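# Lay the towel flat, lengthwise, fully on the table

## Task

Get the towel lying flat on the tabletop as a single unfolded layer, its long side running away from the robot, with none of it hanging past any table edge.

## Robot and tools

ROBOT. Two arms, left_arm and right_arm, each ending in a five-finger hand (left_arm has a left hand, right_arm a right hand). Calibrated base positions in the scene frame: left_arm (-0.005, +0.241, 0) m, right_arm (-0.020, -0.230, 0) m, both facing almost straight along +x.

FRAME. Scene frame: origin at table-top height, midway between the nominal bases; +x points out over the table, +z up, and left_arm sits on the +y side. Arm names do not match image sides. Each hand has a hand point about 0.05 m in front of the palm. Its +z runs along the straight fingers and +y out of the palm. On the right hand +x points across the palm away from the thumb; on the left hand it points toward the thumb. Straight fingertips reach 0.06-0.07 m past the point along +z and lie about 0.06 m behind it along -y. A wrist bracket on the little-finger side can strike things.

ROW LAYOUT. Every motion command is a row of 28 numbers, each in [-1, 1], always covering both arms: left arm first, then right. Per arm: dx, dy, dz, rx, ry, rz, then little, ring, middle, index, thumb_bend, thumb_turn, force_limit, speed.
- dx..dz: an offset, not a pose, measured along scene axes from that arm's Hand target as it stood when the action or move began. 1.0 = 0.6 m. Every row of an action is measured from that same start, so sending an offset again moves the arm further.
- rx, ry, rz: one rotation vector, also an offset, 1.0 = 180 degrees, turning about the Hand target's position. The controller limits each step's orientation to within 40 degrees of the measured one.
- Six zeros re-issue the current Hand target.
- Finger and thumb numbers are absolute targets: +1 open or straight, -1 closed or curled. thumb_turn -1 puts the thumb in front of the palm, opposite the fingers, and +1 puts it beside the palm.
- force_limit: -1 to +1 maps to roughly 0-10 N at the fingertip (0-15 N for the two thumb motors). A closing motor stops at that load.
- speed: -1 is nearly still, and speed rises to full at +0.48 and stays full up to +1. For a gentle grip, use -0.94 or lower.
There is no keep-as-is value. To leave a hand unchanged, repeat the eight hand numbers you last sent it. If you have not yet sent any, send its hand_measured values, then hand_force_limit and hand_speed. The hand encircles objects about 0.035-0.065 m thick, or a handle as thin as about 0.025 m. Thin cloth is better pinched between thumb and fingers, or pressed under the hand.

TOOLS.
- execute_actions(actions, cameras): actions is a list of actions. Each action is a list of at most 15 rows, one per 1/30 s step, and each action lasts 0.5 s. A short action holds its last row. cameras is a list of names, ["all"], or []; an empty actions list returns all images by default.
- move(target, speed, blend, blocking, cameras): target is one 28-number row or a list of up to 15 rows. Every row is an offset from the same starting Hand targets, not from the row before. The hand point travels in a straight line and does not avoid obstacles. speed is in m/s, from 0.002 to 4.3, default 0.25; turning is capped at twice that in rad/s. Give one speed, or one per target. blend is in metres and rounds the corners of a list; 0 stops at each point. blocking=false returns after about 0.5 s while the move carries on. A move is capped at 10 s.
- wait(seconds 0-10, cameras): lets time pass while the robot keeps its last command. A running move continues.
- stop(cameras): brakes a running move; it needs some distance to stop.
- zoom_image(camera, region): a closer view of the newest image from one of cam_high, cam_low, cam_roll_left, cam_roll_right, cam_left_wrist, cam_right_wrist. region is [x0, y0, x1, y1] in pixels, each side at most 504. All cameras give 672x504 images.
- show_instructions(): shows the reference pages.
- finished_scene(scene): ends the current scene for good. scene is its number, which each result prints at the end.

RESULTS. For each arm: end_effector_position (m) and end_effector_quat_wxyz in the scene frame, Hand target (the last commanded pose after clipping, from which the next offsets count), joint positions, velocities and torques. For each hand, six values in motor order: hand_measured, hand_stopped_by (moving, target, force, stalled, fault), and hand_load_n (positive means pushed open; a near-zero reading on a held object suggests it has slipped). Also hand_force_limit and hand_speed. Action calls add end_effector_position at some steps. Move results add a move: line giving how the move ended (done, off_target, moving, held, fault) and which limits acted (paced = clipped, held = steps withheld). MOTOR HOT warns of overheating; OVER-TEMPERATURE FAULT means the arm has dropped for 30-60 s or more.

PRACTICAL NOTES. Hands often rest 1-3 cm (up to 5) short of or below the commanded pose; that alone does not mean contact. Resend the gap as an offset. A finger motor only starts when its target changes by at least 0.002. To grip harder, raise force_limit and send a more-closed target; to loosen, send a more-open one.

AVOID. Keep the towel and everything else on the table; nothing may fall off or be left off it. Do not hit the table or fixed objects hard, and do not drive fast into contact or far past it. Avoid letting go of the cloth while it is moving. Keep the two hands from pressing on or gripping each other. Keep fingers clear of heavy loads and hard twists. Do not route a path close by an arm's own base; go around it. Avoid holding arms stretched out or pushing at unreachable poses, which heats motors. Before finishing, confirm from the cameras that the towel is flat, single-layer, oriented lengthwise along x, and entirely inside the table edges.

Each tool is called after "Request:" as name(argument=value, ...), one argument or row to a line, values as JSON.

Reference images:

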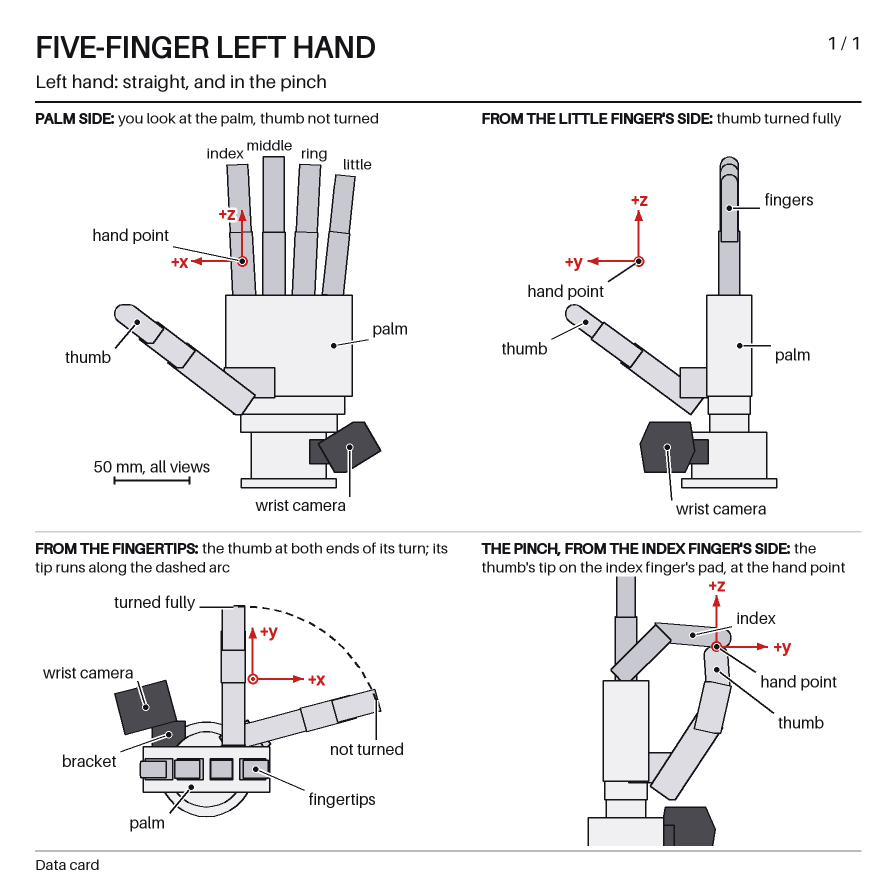

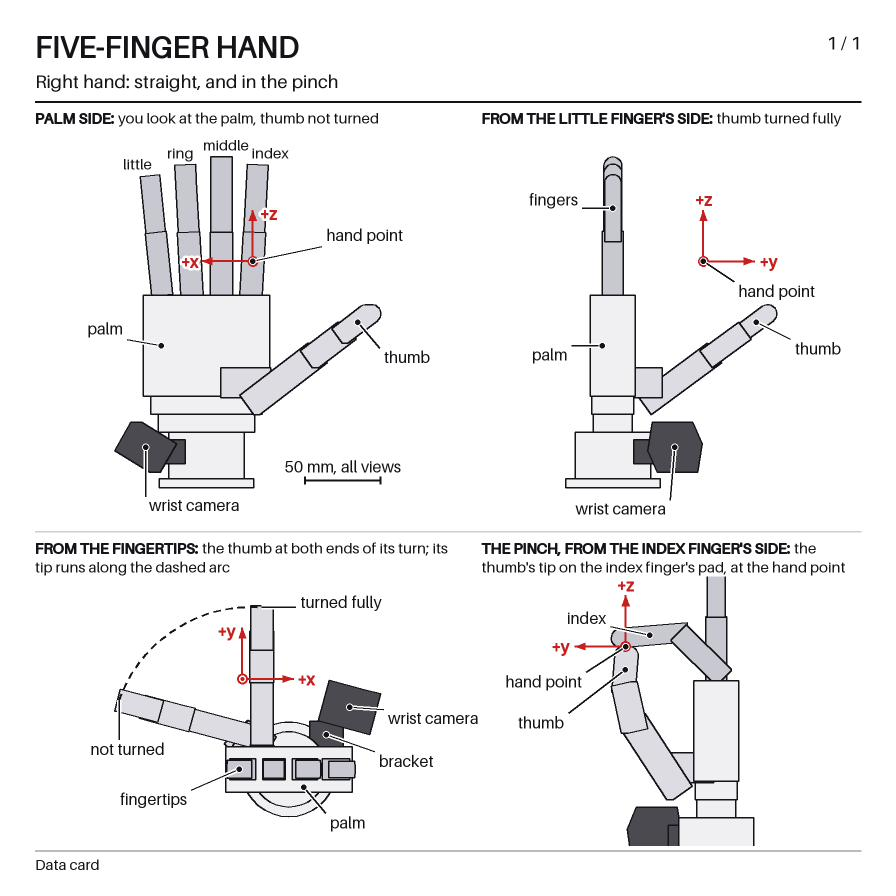

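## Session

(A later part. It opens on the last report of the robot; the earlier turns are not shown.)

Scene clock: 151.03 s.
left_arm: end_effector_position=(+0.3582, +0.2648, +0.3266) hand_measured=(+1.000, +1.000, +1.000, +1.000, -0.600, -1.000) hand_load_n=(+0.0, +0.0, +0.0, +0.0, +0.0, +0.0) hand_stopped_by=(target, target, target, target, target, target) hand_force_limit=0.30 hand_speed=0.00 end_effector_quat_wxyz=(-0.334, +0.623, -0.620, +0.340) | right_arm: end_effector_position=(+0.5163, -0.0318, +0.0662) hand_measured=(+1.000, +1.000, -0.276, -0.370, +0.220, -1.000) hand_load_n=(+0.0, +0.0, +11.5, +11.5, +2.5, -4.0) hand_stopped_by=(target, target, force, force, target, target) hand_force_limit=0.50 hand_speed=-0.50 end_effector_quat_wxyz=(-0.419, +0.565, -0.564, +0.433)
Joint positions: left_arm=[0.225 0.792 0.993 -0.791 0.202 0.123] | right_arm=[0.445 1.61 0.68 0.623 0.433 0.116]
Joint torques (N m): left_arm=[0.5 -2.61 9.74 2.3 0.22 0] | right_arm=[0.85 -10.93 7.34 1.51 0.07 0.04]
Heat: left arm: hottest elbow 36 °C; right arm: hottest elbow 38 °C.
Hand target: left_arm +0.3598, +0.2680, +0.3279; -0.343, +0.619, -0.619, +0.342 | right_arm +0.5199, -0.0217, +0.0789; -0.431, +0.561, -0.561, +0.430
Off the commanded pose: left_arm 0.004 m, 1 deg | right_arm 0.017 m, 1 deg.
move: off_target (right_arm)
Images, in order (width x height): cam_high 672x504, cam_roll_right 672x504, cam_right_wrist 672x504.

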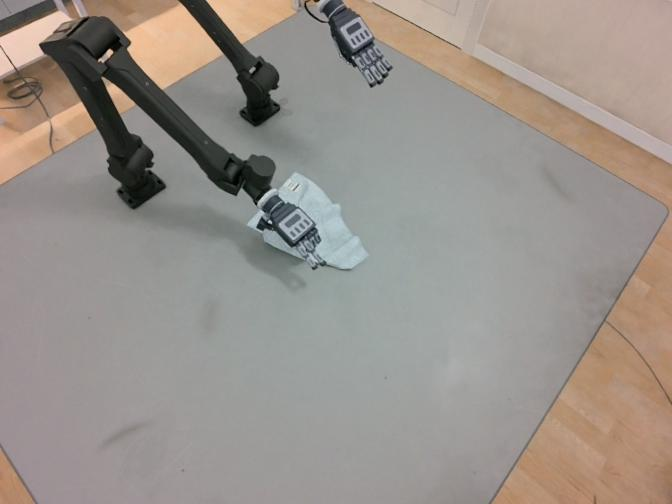

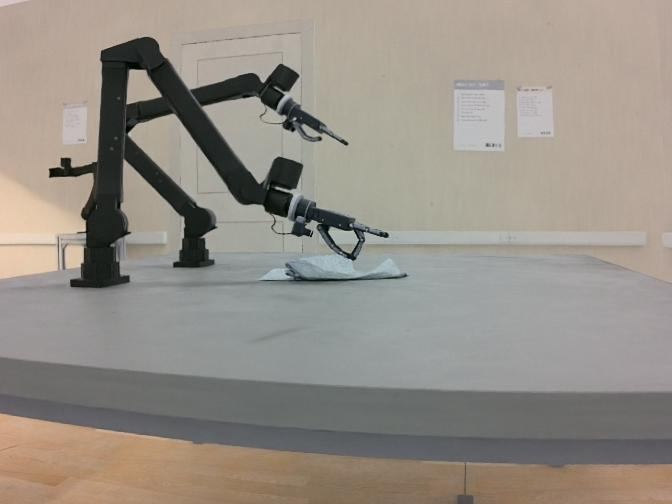

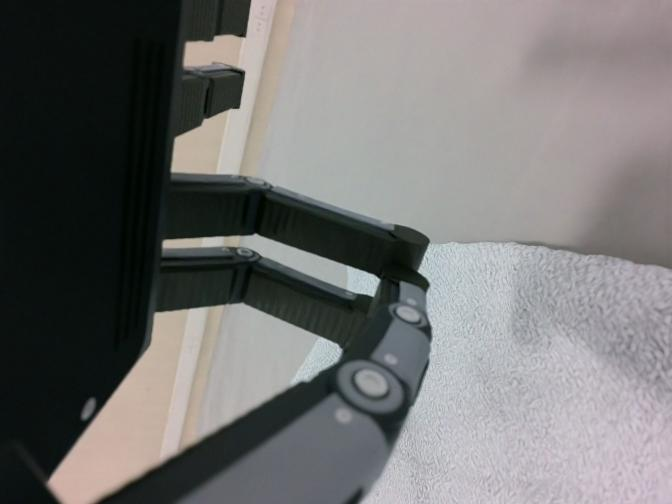

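Request:
move(
  target=[0,0,0,0,0,0,1,1,1,1,-0.6,-1,0.3,0,-0.25,-0.25,0.35,0,0.1,0,1,1,0.25,0.25,0.22,-1,0.5,0],
  speed=0.25,
  cameras=["all"],
)

Request:
zoom_image(
  camera="cam_high",
  region=[220, 150, 400, 330],
)

Request:
zoom_image(
  camera="cam_roll_left",
  region=[250, 230, 480, 310],
)

Request:
zoom_image(
  camera="cam_low",
  region=[290, 220, 430, 310],
)

Scene clock: 164.80 s.
left_arm: end_effector_position=(+0.3582, +0.2648, +0.3266) hand_measured=(+1.000, +1.000, +1.000, +1.000, -0.600, -1.000) hand_load_n=(+0.0, +0.0, +0.0, +0.0, +0.0, +0.0) hand_stopped_by=(target, target, target, target, target, target) hand_force_limit=0.30 hand_speed=0.00 end_effector_quat_wxyz=(-0.334, +0.623, -0.620, +0.340) | right_arm: end_effector_position=(+0.3600, -0.1677, +0.2615) hand_measured=(+1.000, +1.000, +0.250, +0.250, +0.220, -1.000) hand_load_n=(+0.0, +0.0, +0.0, -0.5, +0.0, +0.0) hand_stopped_by=(target, target, target, target, target, target) hand_force_limit=0.50 hand_speed=0.00 end_effector_quat_wxyz=(-0.329, +0.626, -0.628, +0.324)
Joint positions: left_arm=[0.225 0.792 0.993 -0.791 0.202 0.123] | right_arm=[0.126 0.826 0.852 -0.64 0.092 0.074]
Joint torques (N m): left_arm=[0.44 -2.49 9.73 2.32 0.22 0] | right_arm=[-0.85 -2.26 13.71 1.37 -0.05 -0.22]
Heat: left arm: hottest elbow 35 °C; right arm: hottest elbow 38 °C.
Hand target: left_arm +0.3598, +0.2680, +0.3279; -0.343, +0.619, -0.619, +0.342 | right_arm +0.3699, -0.1717, +0.2890; -0.338, +0.621, -0.622, +0.337
Off the commanded pose: left_arm 0.004 m, 1 deg | right_arm 0.029 m, 2 deg.
move: off_target (right_arm)

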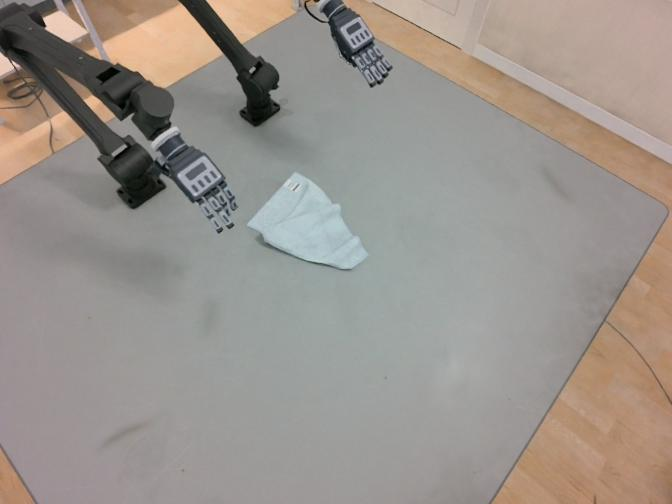

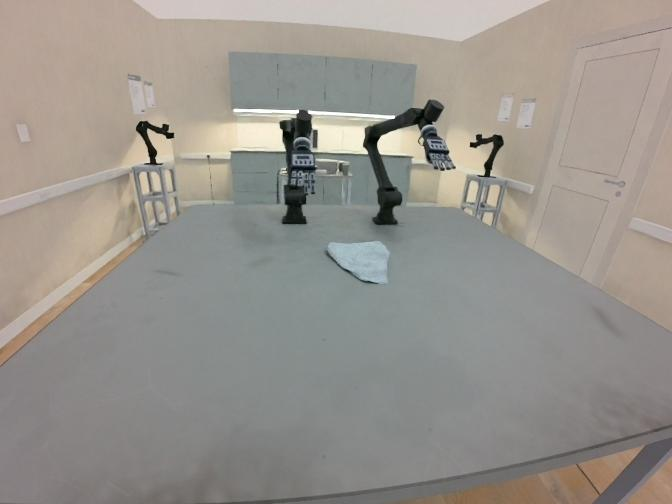

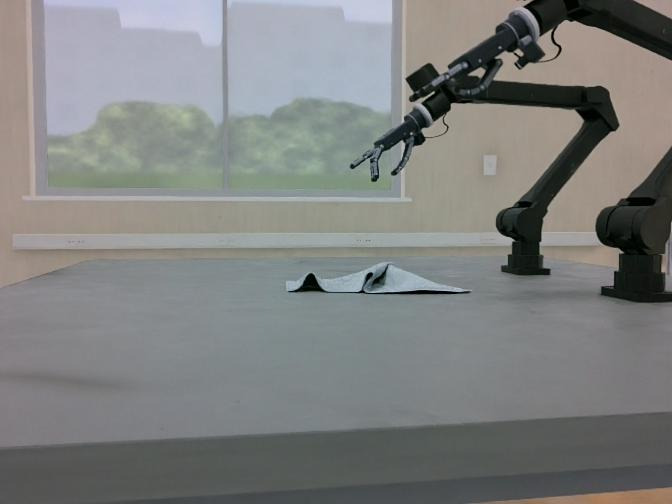

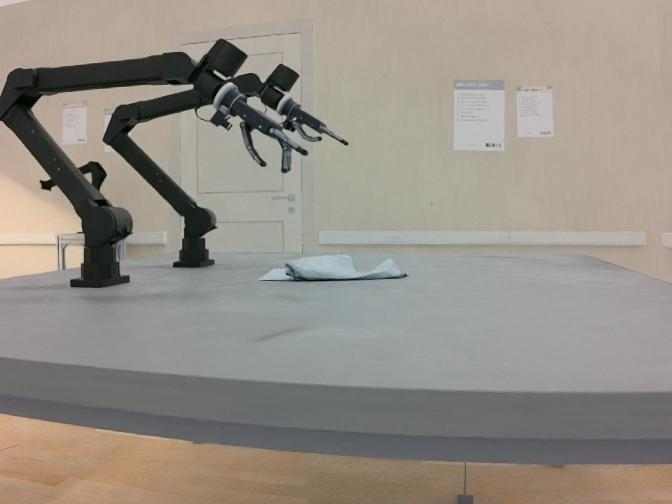

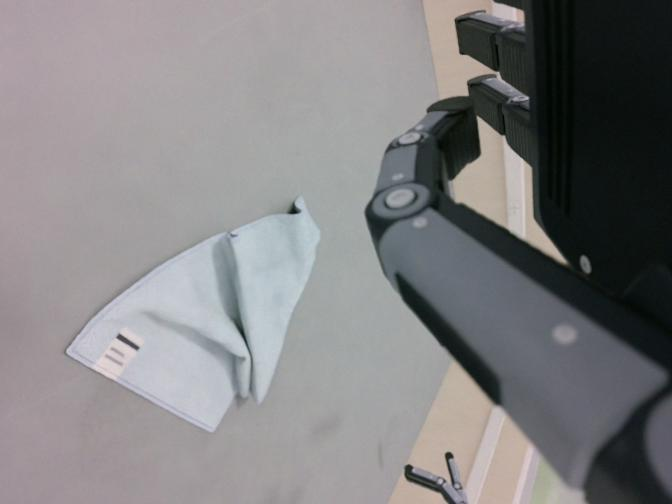

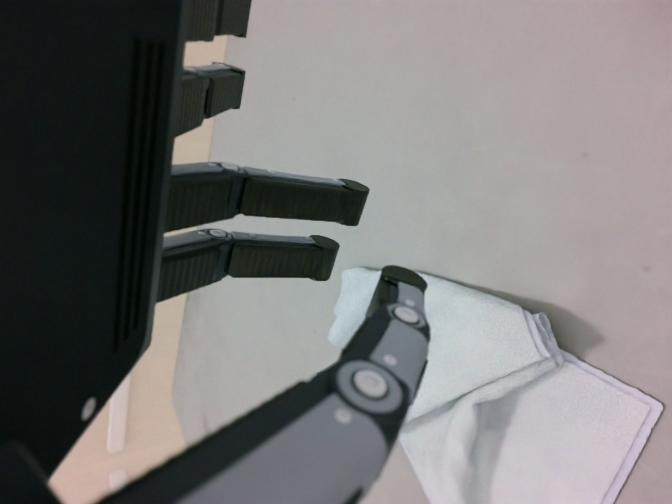

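Scaled by 2.800.

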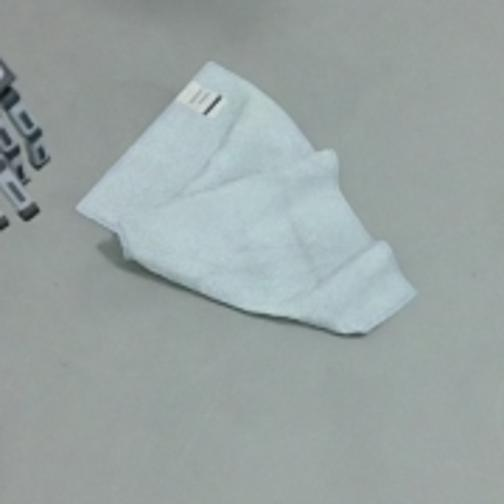

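Scaled by 2.191.

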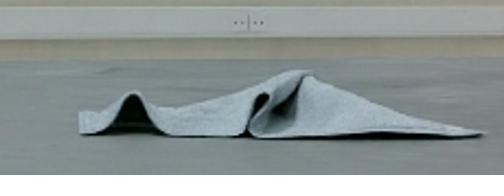

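Scaled by 3.600.

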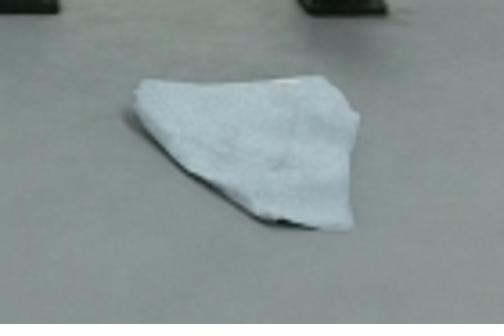

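Request:
move(
  target=[0.342,-0.388,-0.36,0,-0.094,0,1,1,0.3,0.3,0.22,-1,0.3,0,-0.15,-0.3,0.0,0,0,0,1,1,0.25,0.25,0.22,-1,0.5,0],
  speed=0.2,
  cameras=["cam_high","cam_left_wrist","cam_roll_left","cam_roll_right"],
)

Request:
zoom_image(
  camera="cam_roll_left",
  region=[240, 180, 480, 310],
)

Scene clock: 185.50 s.
left_arm: end_effector_position=(+0.5488, +0.0448, +0.1013) hand_measured=(+1.000, +1.000, +0.300, +0.300, +0.220, -1.000) hand_load_n=(+0.0, +0.0, +0.0, +0.0, -0.5, +0.0) hand_stopped_by=(target, target, target, target, target, target) hand_force_limit=0.30 hand_speed=0.00 end_effector_quat_wxyz=(-0.426, +0.565, -0.571, +0.415) | right_arm: end_effector_position=(+0.2762, -0.3429, +0.2698) hand_measured=(+1.000, +1.000, +0.250, +0.250, +0.220, -1.000) hand_load_n=(+0.0, +0.0, +0.0, +0.0, +0.0, +0.0) hand_stopped_by=(target, target, target, target, target, target) hand_force_limit=0.50 hand_speed=0.00 end_effector_quat_wxyz=(-0.340, +0.620, -0.629, +0.323)
Joint positions: left_arm=[-0.421 1.548 0.759 0.468 -0.398 -0.11] | right_arm=[-0.711 0.748 0.852 -0.843 -0.591 -0.438]
Joint torques (N m): left_arm=[-0.62 -7.71 11.3 2.44 -0.2 -0.11] | right_arm=[-0.85 -0.79 12.7 1.16 -0.36 -0.23]
Heat: left arm: hottest elbow 35 °C; right arm: hottest elbow 43 °C.
Hand target: left_arm +0.5651, +0.0353, +0.1119; -0.430, +0.562, -0.561, +0.429 | right_arm +0.2799, -0.3516, +0.2890; -0.338, +0.621, -0.622, +0.337
Off the commanded pose: left_arm 0.022 m, 2 deg | right_arm 0.022 m, 2 deg.
move: off_target (left_arm, right_arm)
Images, in order (width x height): cam_high 672x504, cam_roll_left 672x504, cam_roll_right 672x504, cam_left_wrist 672x504.

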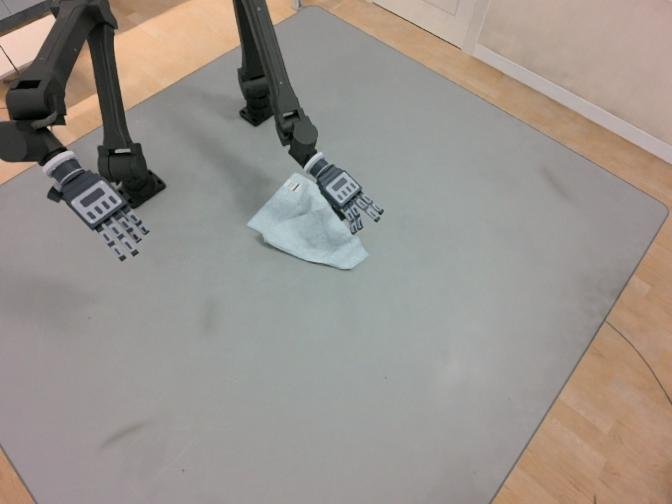

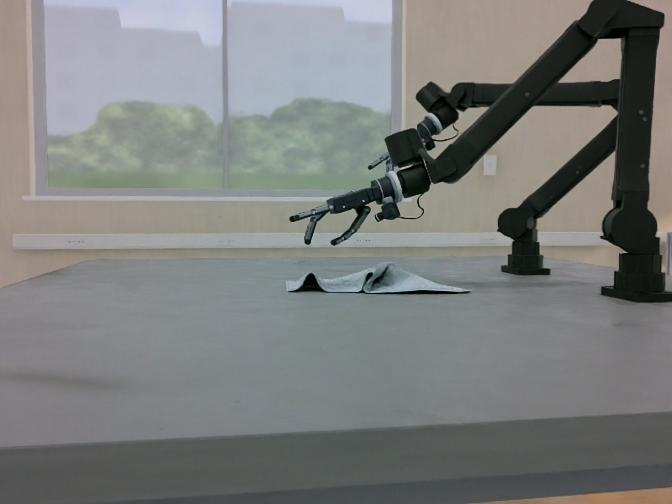

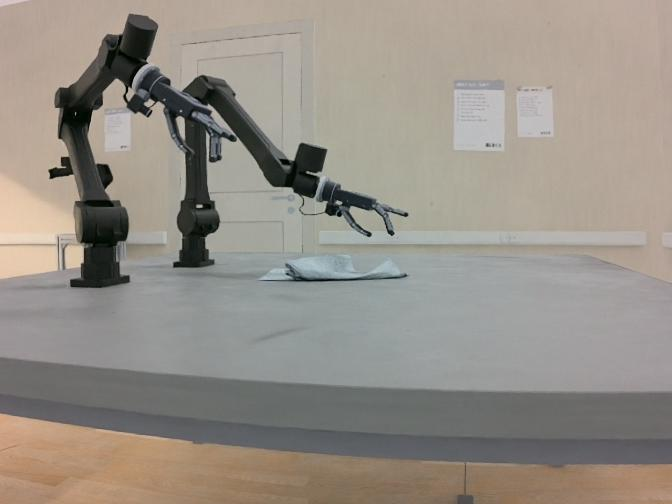

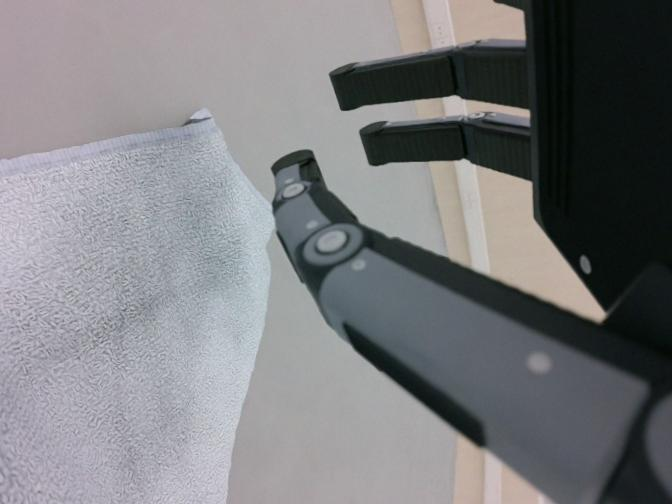

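Scaled by 2.100.

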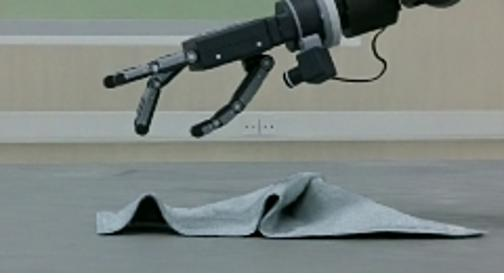

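Request:
move(
  target=[
    [0.01,-0.03,-0.06,0,0,0,1,1,0.3,0.3,0.22,-1,0.3,0,0,0,0,0,0,0,1,1,0.25,0.25,0.22,-1,0.5,0],
    [0.012,-0.03,-0.125,0,0,0,1,1,0.3,0.3,0.22,-1,0.3,0,0,0,0,0,0,0,1,1,0.25,0.25,0.22,-1,0.5,0],
  ],
  speed=0.08,
  cameras=["cam_high","cam_left_wrist","cam_roll_left","cam_roll_right"],
)

Request:
zoom_image(
  camera="cam_roll_left",
  region=[240, 180, 480, 310],
)

Scene clock: 194.40 s.
left_arm: end_effector_position=(+0.5629, +0.0256, +0.0354) hand_measured=(+1.000, +1.000, +0.300, +0.300, +0.220, -1.000) hand_load_n=(+0.0, +0.0, +0.0, +0.0, +0.0, +0.0) hand_stopped_by=(target, target, target, target, target, target) hand_force_limit=0.30 hand_speed=0.00 end_effector_quat_wxyz=(-0.430, +0.563, -0.568, +0.419) | right_arm: end_effector_position=(+0.2762, -0.3430, +0.2698) hand_measured=(+1.000, +1.000, +0.250, +0.250, +0.220, -1.000) hand_load_n=(+0.0, +0.0, +0.0, +0.0, +0.0, +0.0) hand_stopped_by=(target, target, target, target, target, target) hand_force_limit=0.50 hand_speed=0.00 end_effector_quat_wxyz=(-0.340, +0.620, -0.629, +0.323)
Joint positions: left_arm=[-0.449 1.76 0.771 0.678 -0.428 -0.116] | right_arm=[-0.711 0.748 0.852 -0.843 -0.591 -0.438]
Joint torques (N m): left_arm=[-0.67 -9.05 8.68 2.37 -0.15 -0.14] | right_arm=[-0.85 -0.79 12.7 1.14 -0.35 -0.22]
Heat: left arm: hottest elbow 36 °C; right arm: hottest elbow 44 °C.
Hand target: left_arm +0.5722, +0.0174, +0.0367; -0.430, +0.562, -0.561, +0.429 | right_arm +0.2799, -0.3517, +0.2890; -0.338, +0.621, -0.622, +0.337
Off the commanded pose: left_arm 0.013 m, 1 deg | right_arm 0.021 m, 2 deg.
move: off_target (left_arm, right_arm)
Images, in order (width x height): cam_high 672x504, cam_roll_left 672x504, cam_roll_right 672x504, cam_left_wrist 672x504.

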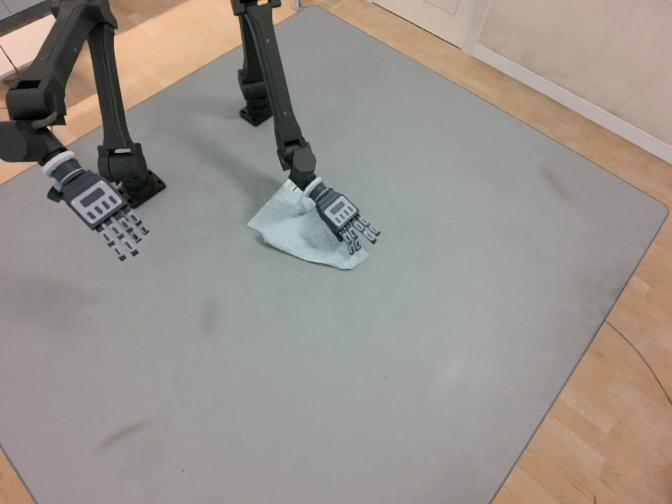

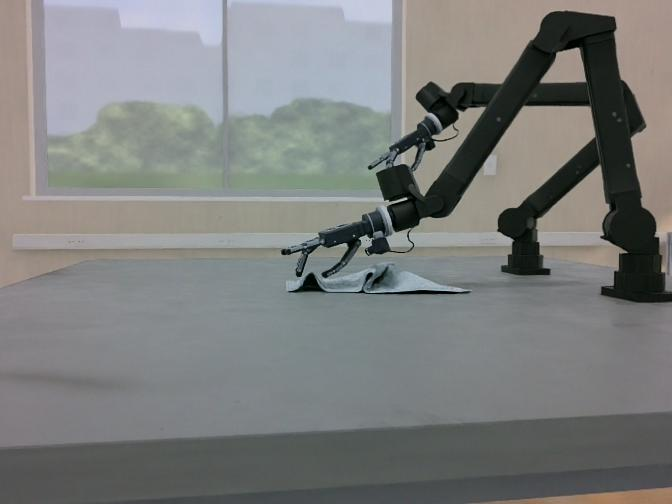

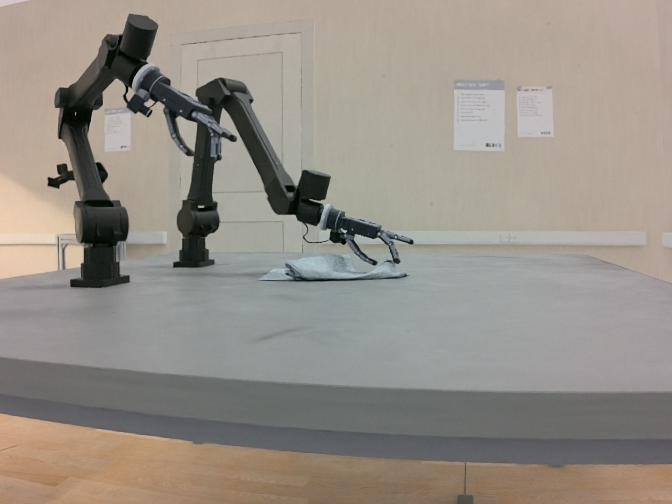

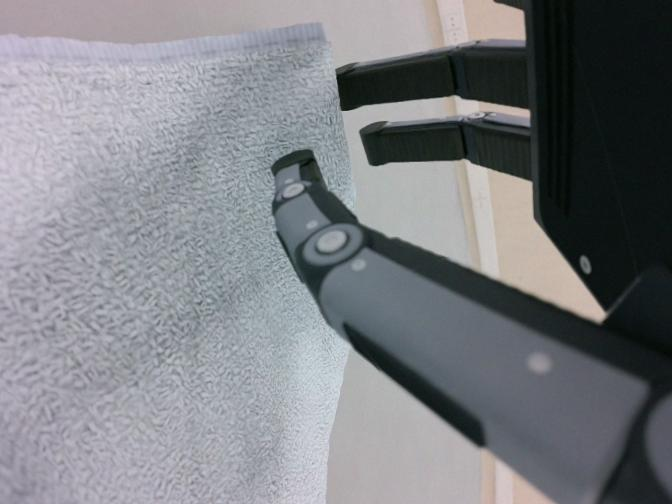

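Scaled by 2.100.

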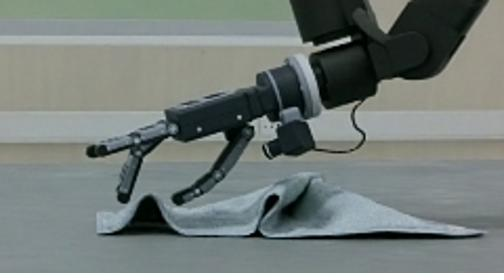

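Request:
move(
  target=[
    [0.003,0,-0.035,0,0,0,1,1,0.3,0.3,0.22,-1,0.3,0,0,0,0,0,0,0,1,1,0.25,0.25,0.22,-1,0.5,0],
    [0.003,0,-0.035,0,0,0,1,1,-0.5,-0.5,0.22,-1,0.2,-0.5,0,0,0,0,0,0,1,1,0.25,0.25,0.22,-1,0.5,0],
    [0.003,0,-0.03,0,0,0,1,1,-0.55,-0.55,0.22,-1,0.5,-0.5,0,0,0,0,0,0,1,1,0.25,0.25,0.22,-1,0.5,0],
  ],
  speed=0.06,
  cameras=["cam_high","cam_left_wrist","cam_roll_left","cam_roll_right"],
)

Request:
zoom_image(
  camera="cam_roll_left",
  region=[240, 180, 480, 310],
)

Scene clock: 204.60 s.
left_arm: end_effector_position=(+0.5668, +0.0237, +0.0202) hand_measured=(+1.000, +1.000, -0.198, -0.244, +0.222, -1.000) hand_load_n=(+0.0, -0.5, +10.0, +9.5, +8.5, -0.5) hand_stopped_by=(target, target, force, force, target, target) hand_force_limit=0.50 hand_speed=-0.50 end_effector_quat_wxyz=(-0.432, +0.562, -0.563, +0.426) | right_arm: end_effector_position=(+0.2762, -0.3430, +0.2698) hand_measured=(+1.000, +1.000, +0.250, +0.250, +0.220, -1.000) hand_load_n=(-0.5, +0.0, +0.0, +0.0, +0.0, +0.0) hand_stopped_by=(target, target, target, target, target, target) hand_force_limit=0.50 hand_speed=0.00 end_effector_quat_wxyz=(-0.340, +0.620, -0.629, +0.323)
Joint positions: left_arm=[-0.449 1.815 0.772 0.747 -0.428 -0.118] | right_arm=[-0.711 0.748 0.852 -0.843 -0.591 -0.438]
Joint torques (N m): left_arm=[-0.56 -9.52 8.27 1.81 -0.08 -0.11] | right_arm=[-0.85 -0.79 12.7 1.14 -0.36 -0.22]
Heat: left arm: hottest elbow 36 °C; right arm: hottest elbow 44 °C.
Hand target: left_arm +0.5740, +0.0174, +0.0188; -0.430, +0.562, -0.561, +0.429 | right_arm +0.2799, -0.3517, +0.2890; -0.338, +0.621, -0.622, +0.337
Off the commanded pose: left_arm 0.010 m, 0 deg | right_arm 0.021 m, 2 deg.
move: off_target (right_arm); target 2's new numbers were sent with left_arm's hand 0.012 m and 1 deg from that target
Images, in order (width x height): cam_high 672x504, cam_roll_left 672x504, cam_roll_right 672x504, cam_left_wrist 672x504.

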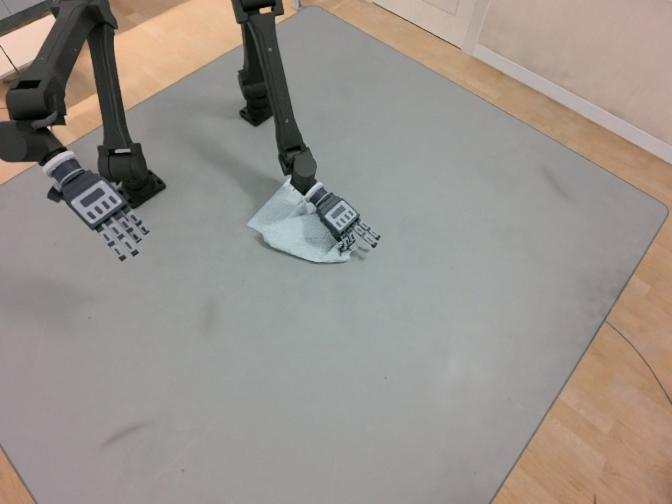

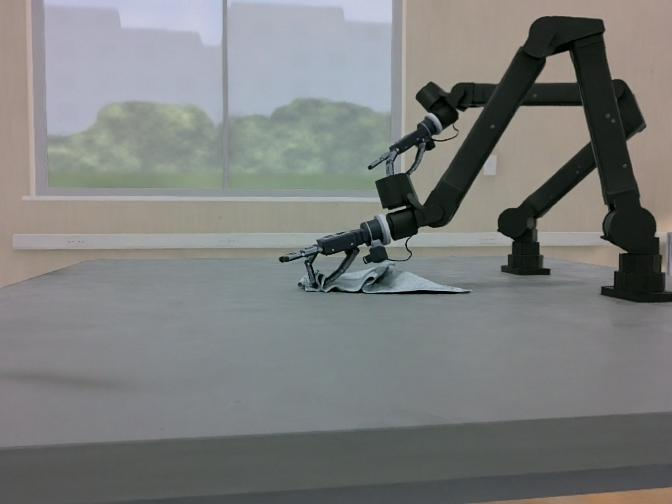

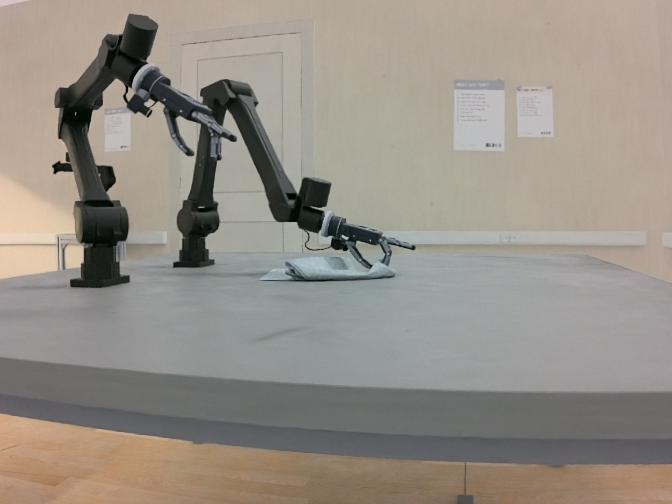

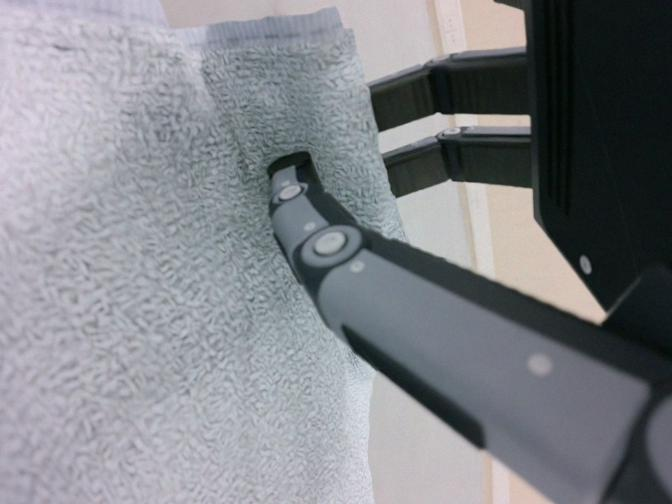

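Scaled by 2.100.

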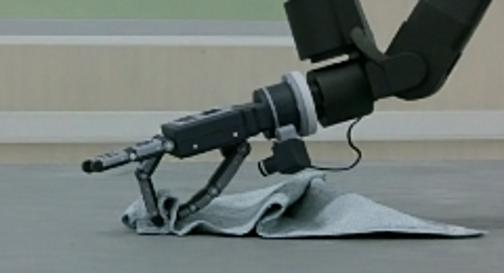

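Request:
move(
  target=[
    [0,0,0.2,0,0,0,1,1,-0.55,-0.55,0.22,-1,0.5,-0.5,0,0,0,0,0,0,1,1,0.25,0.25,0.22,-1,0.5,0],
  ],
  speed=0.08,
  cameras=["cam_high","cam_left_wrist","cam_roll_left","cam_roll_right"],
)

Request:
zoom_image(
  camera="cam_roll_left",
  region=[240, 180, 480, 310],
)

Request:
zoom_image(
  camera="cam_roll_right",
  region=[240, 180, 480, 310],
)

Scene clock: 212.10 s.
left_arm: end_effector_position=(+0.5618, +0.0260, +0.1162) hand_measured=(+1.000, +1.000, -0.198, -0.244, +0.222, -1.000) hand_load_n=(+0.0, +0.0, +10.0, +8.5, +9.0, -0.5) hand_stopped_by=(target, target, force, force, target, target) hand_force_limit=0.50 hand_speed=-0.50 end_effector_quat_wxyz=(-0.428, +0.565, -0.571, +0.415) | right_arm: end_effector_position=(+0.2762, -0.3430, +0.2698) hand_measured=(+1.000, +1.000, +0.250, +0.250, +0.220, -1.000) hand_load_n=(+0.0, +0.0, +0.0, +0.0, +0.5, +0.0) hand_stopped_by=(target, target, target, target, target, target) hand_force_limit=0.50 hand_speed=0.00 end_effector_quat_wxyz=(-0.340, +0.620, -0.629, +0.323)
Joint positions: left_arm=[-0.449 1.561 0.829 0.407 -0.428 -0.118] | right_arm=[-0.711 0.748 0.852 -0.843 -0.591 -0.438]
Joint torques (N m): left_arm=[-0.62 -10.34 11.75 1.22 -0.1 -0.11] | right_arm=[-0.85 -0.79 12.68 1.16 -0.35 -0.22]
Heat: left arm: hottest elbow 36 °C; right arm: hottest elbow 45 °C.
Hand target: left_arm +0.5740, +0.0173, +0.1387; -0.430, +0.562, -0.561, +0.429 | right_arm +0.2799, -0.3517, +0.2890; -0.338, +0.621, -0.622, +0.337
Off the commanded pose: left_arm 0.027 m, 2 deg | right_arm 0.021 m, 2 deg.
move: off_target (left_arm, right_arm)
Images, in order (width x height): cam_high 672x504, cam_roll_left 672x504, cam_roll_right 672x504, cam_left_wrist 672x504.

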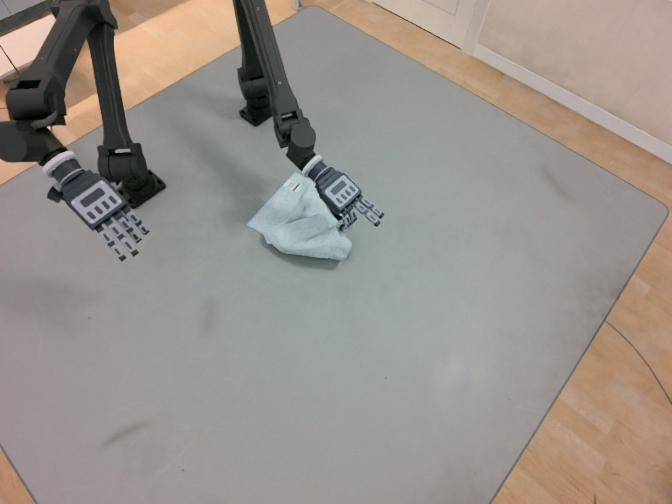

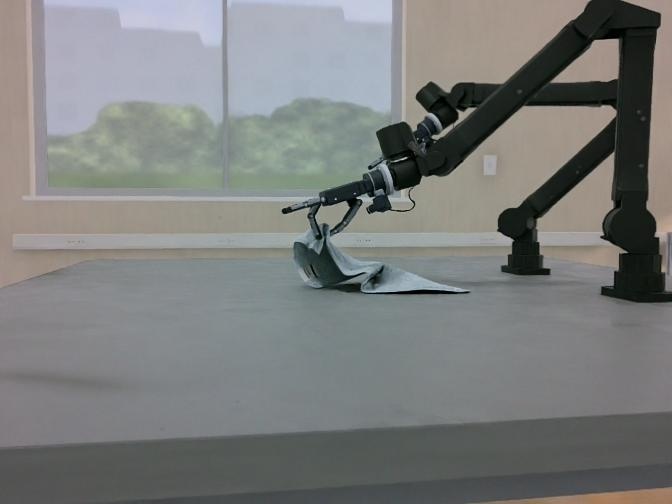

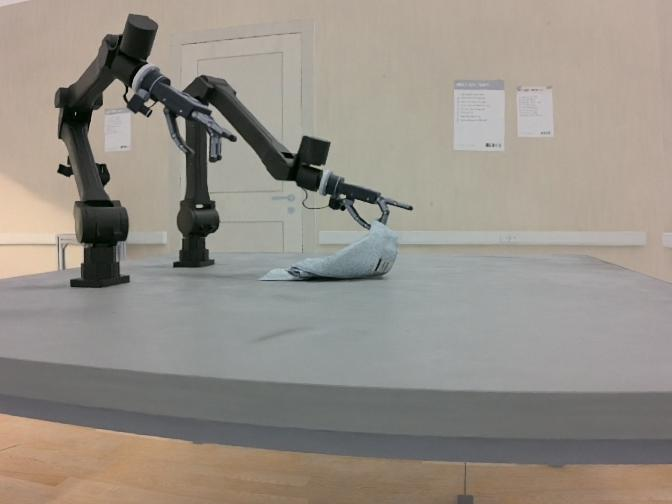

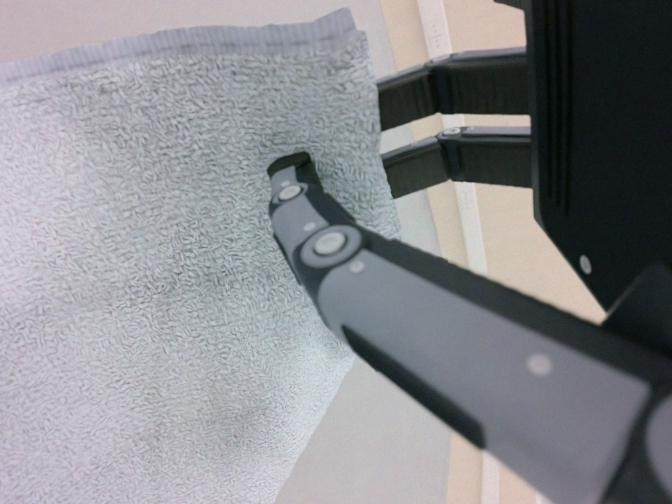

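Scaled by 2.100.

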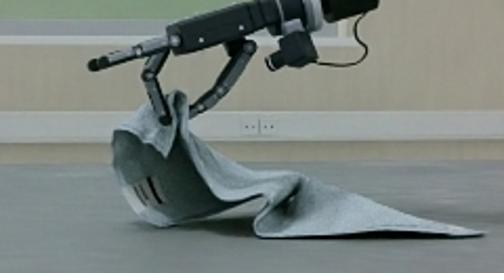

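Scaled by 2.100.

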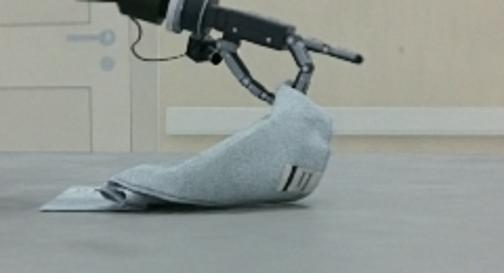

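Request:
move(
  target=[
    [0,0,0.25,0,0,0,1,1,-0.55,-0.55,0.22,-1,0.5,-0.5,0,0,0,0,0,0,1,1,0.25,0.25,0.22,-1,0.5,0],
    [0.05,-0.2,0.3,0,0,0,1,1,-0.55,-0.55,0.22,-1,0.5,-0.5,0,0,0,0,0,0,1,1,0.25,0.25,0.22,-1,0.5,0],
  ],
  speed=0.1,
  cameras=["cam_high","cam_left_wrist","cam_roll_left","cam_roll_right","cam_low"],
)

Request:
zoom_image(
  camera="cam_high",
  region=[220, 130, 420, 330],
)

Request:
zoom_image(
  camera="cam_roll_right",
  region=[240, 150, 480, 310],
)

Scene clock: 239.40 s.
left_arm: end_effector_position=(+0.5934, -0.0921, +0.3052) hand_measured=(+1.000, +1.000, -0.198, -0.244, +0.222, -1.000) hand_load_n=(+0.0, +0.0, +10.0, +8.5, +9.5, -0.5) hand_stopped_by=(target, target, force, force, target, target) hand_force_limit=0.50 hand_speed=-0.50 end_effector_quat_wxyz=(-0.432, +0.560, -0.568, +0.421) | right_arm: end_effector_position=(+0.2762, -0.3430, +0.2698) hand_measured=(+1.000, +1.000, +0.250, +0.250, +0.220, -1.000) hand_load_n=(+0.0, +0.0, +0.0, +0.5, +0.0, +0.0) hand_stopped_by=(target, target, target, target, target, target) hand_force_limit=0.50 hand_speed=0.00 end_effector_quat_wxyz=(-0.340, +0.620, -0.629, +0.323)
Joint positions: left_arm=[-0.628 1.545 1.362 -0.153 -0.595 -0.173] | right_arm=[-0.711 0.748 0.852 -0.843 -0.591 -0.438]
Joint torques (N m): left_arm=[-0.56 -9.88 14.86 1.18 -0.26 -0.17] | right_arm=[-0.85 -0.79 12.68 1.14 -0.36 -0.22]
Heat: left arm: hottest elbow 37 °C; right arm: hottest elbow 46 °C.
Hand target: left_arm +0.6039, -0.1027, +0.3190; -0.430, +0.562, -0.561, +0.429 | right_arm +0.2799, -0.3517, +0.2890; -0.338, +0.621, -0.622, +0.337
Off the commanded pose: left_arm 0.020 m, 1 deg | right_arm 0.021 m, 2 deg.
move: off_target (left_arm, right_arm)
Images, in order (width x height): cam_high 672x504, cam_low 672x504, cam_roll_left 672x504, cam_roll_right 672x504, cam_left_wrist 672x504.

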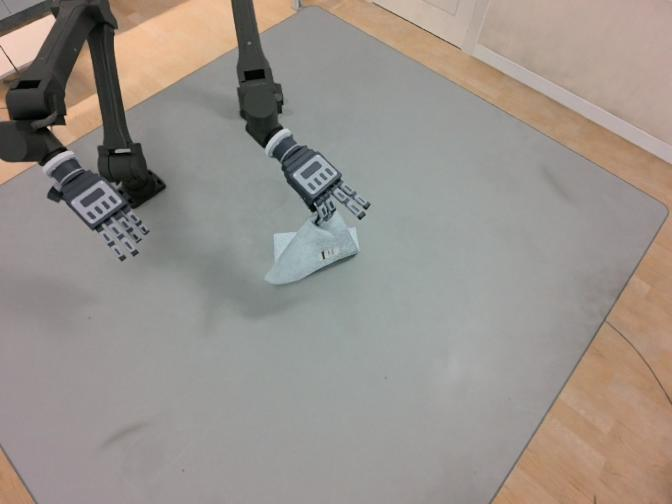

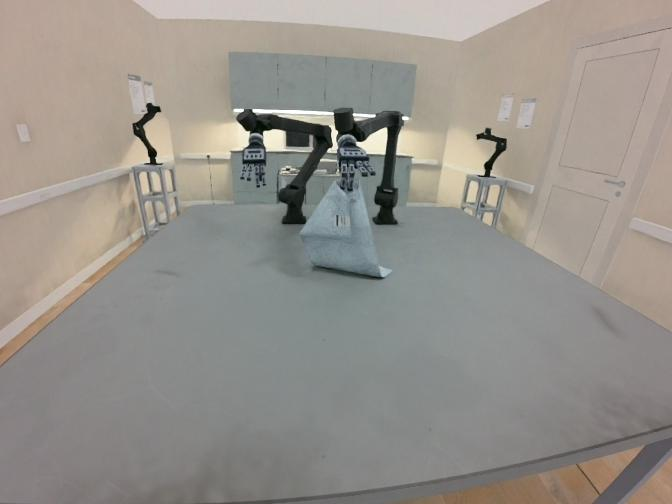

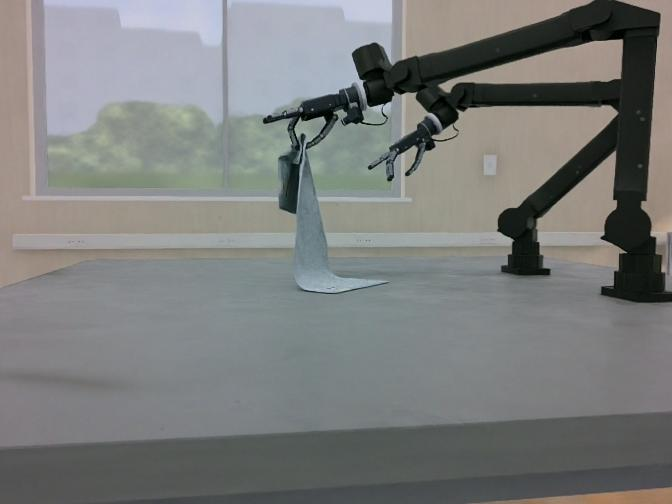

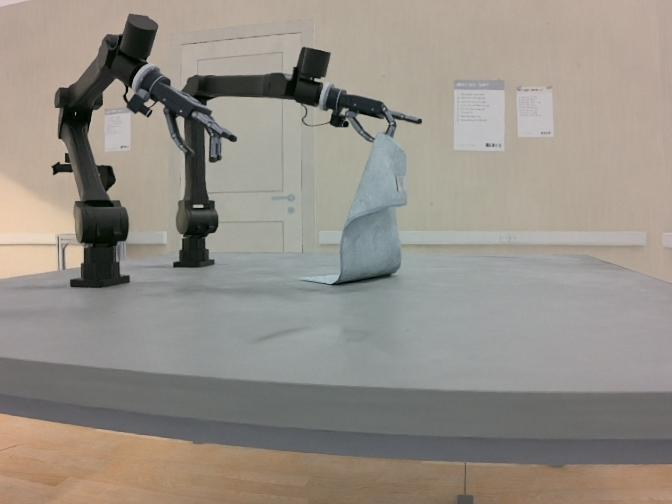

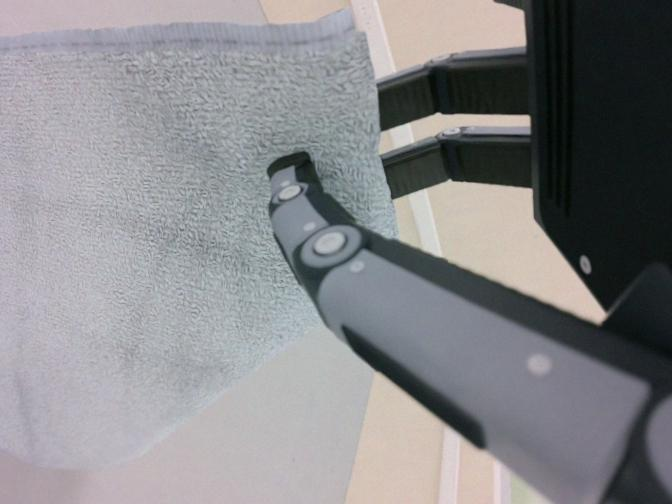

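Scaled by 2.520.

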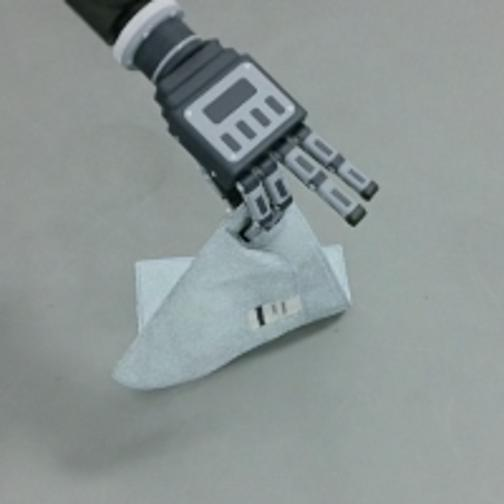

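Scaled by 2.100.

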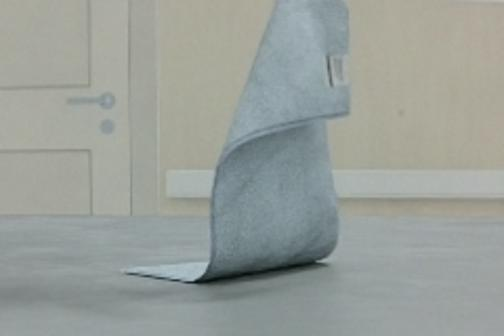

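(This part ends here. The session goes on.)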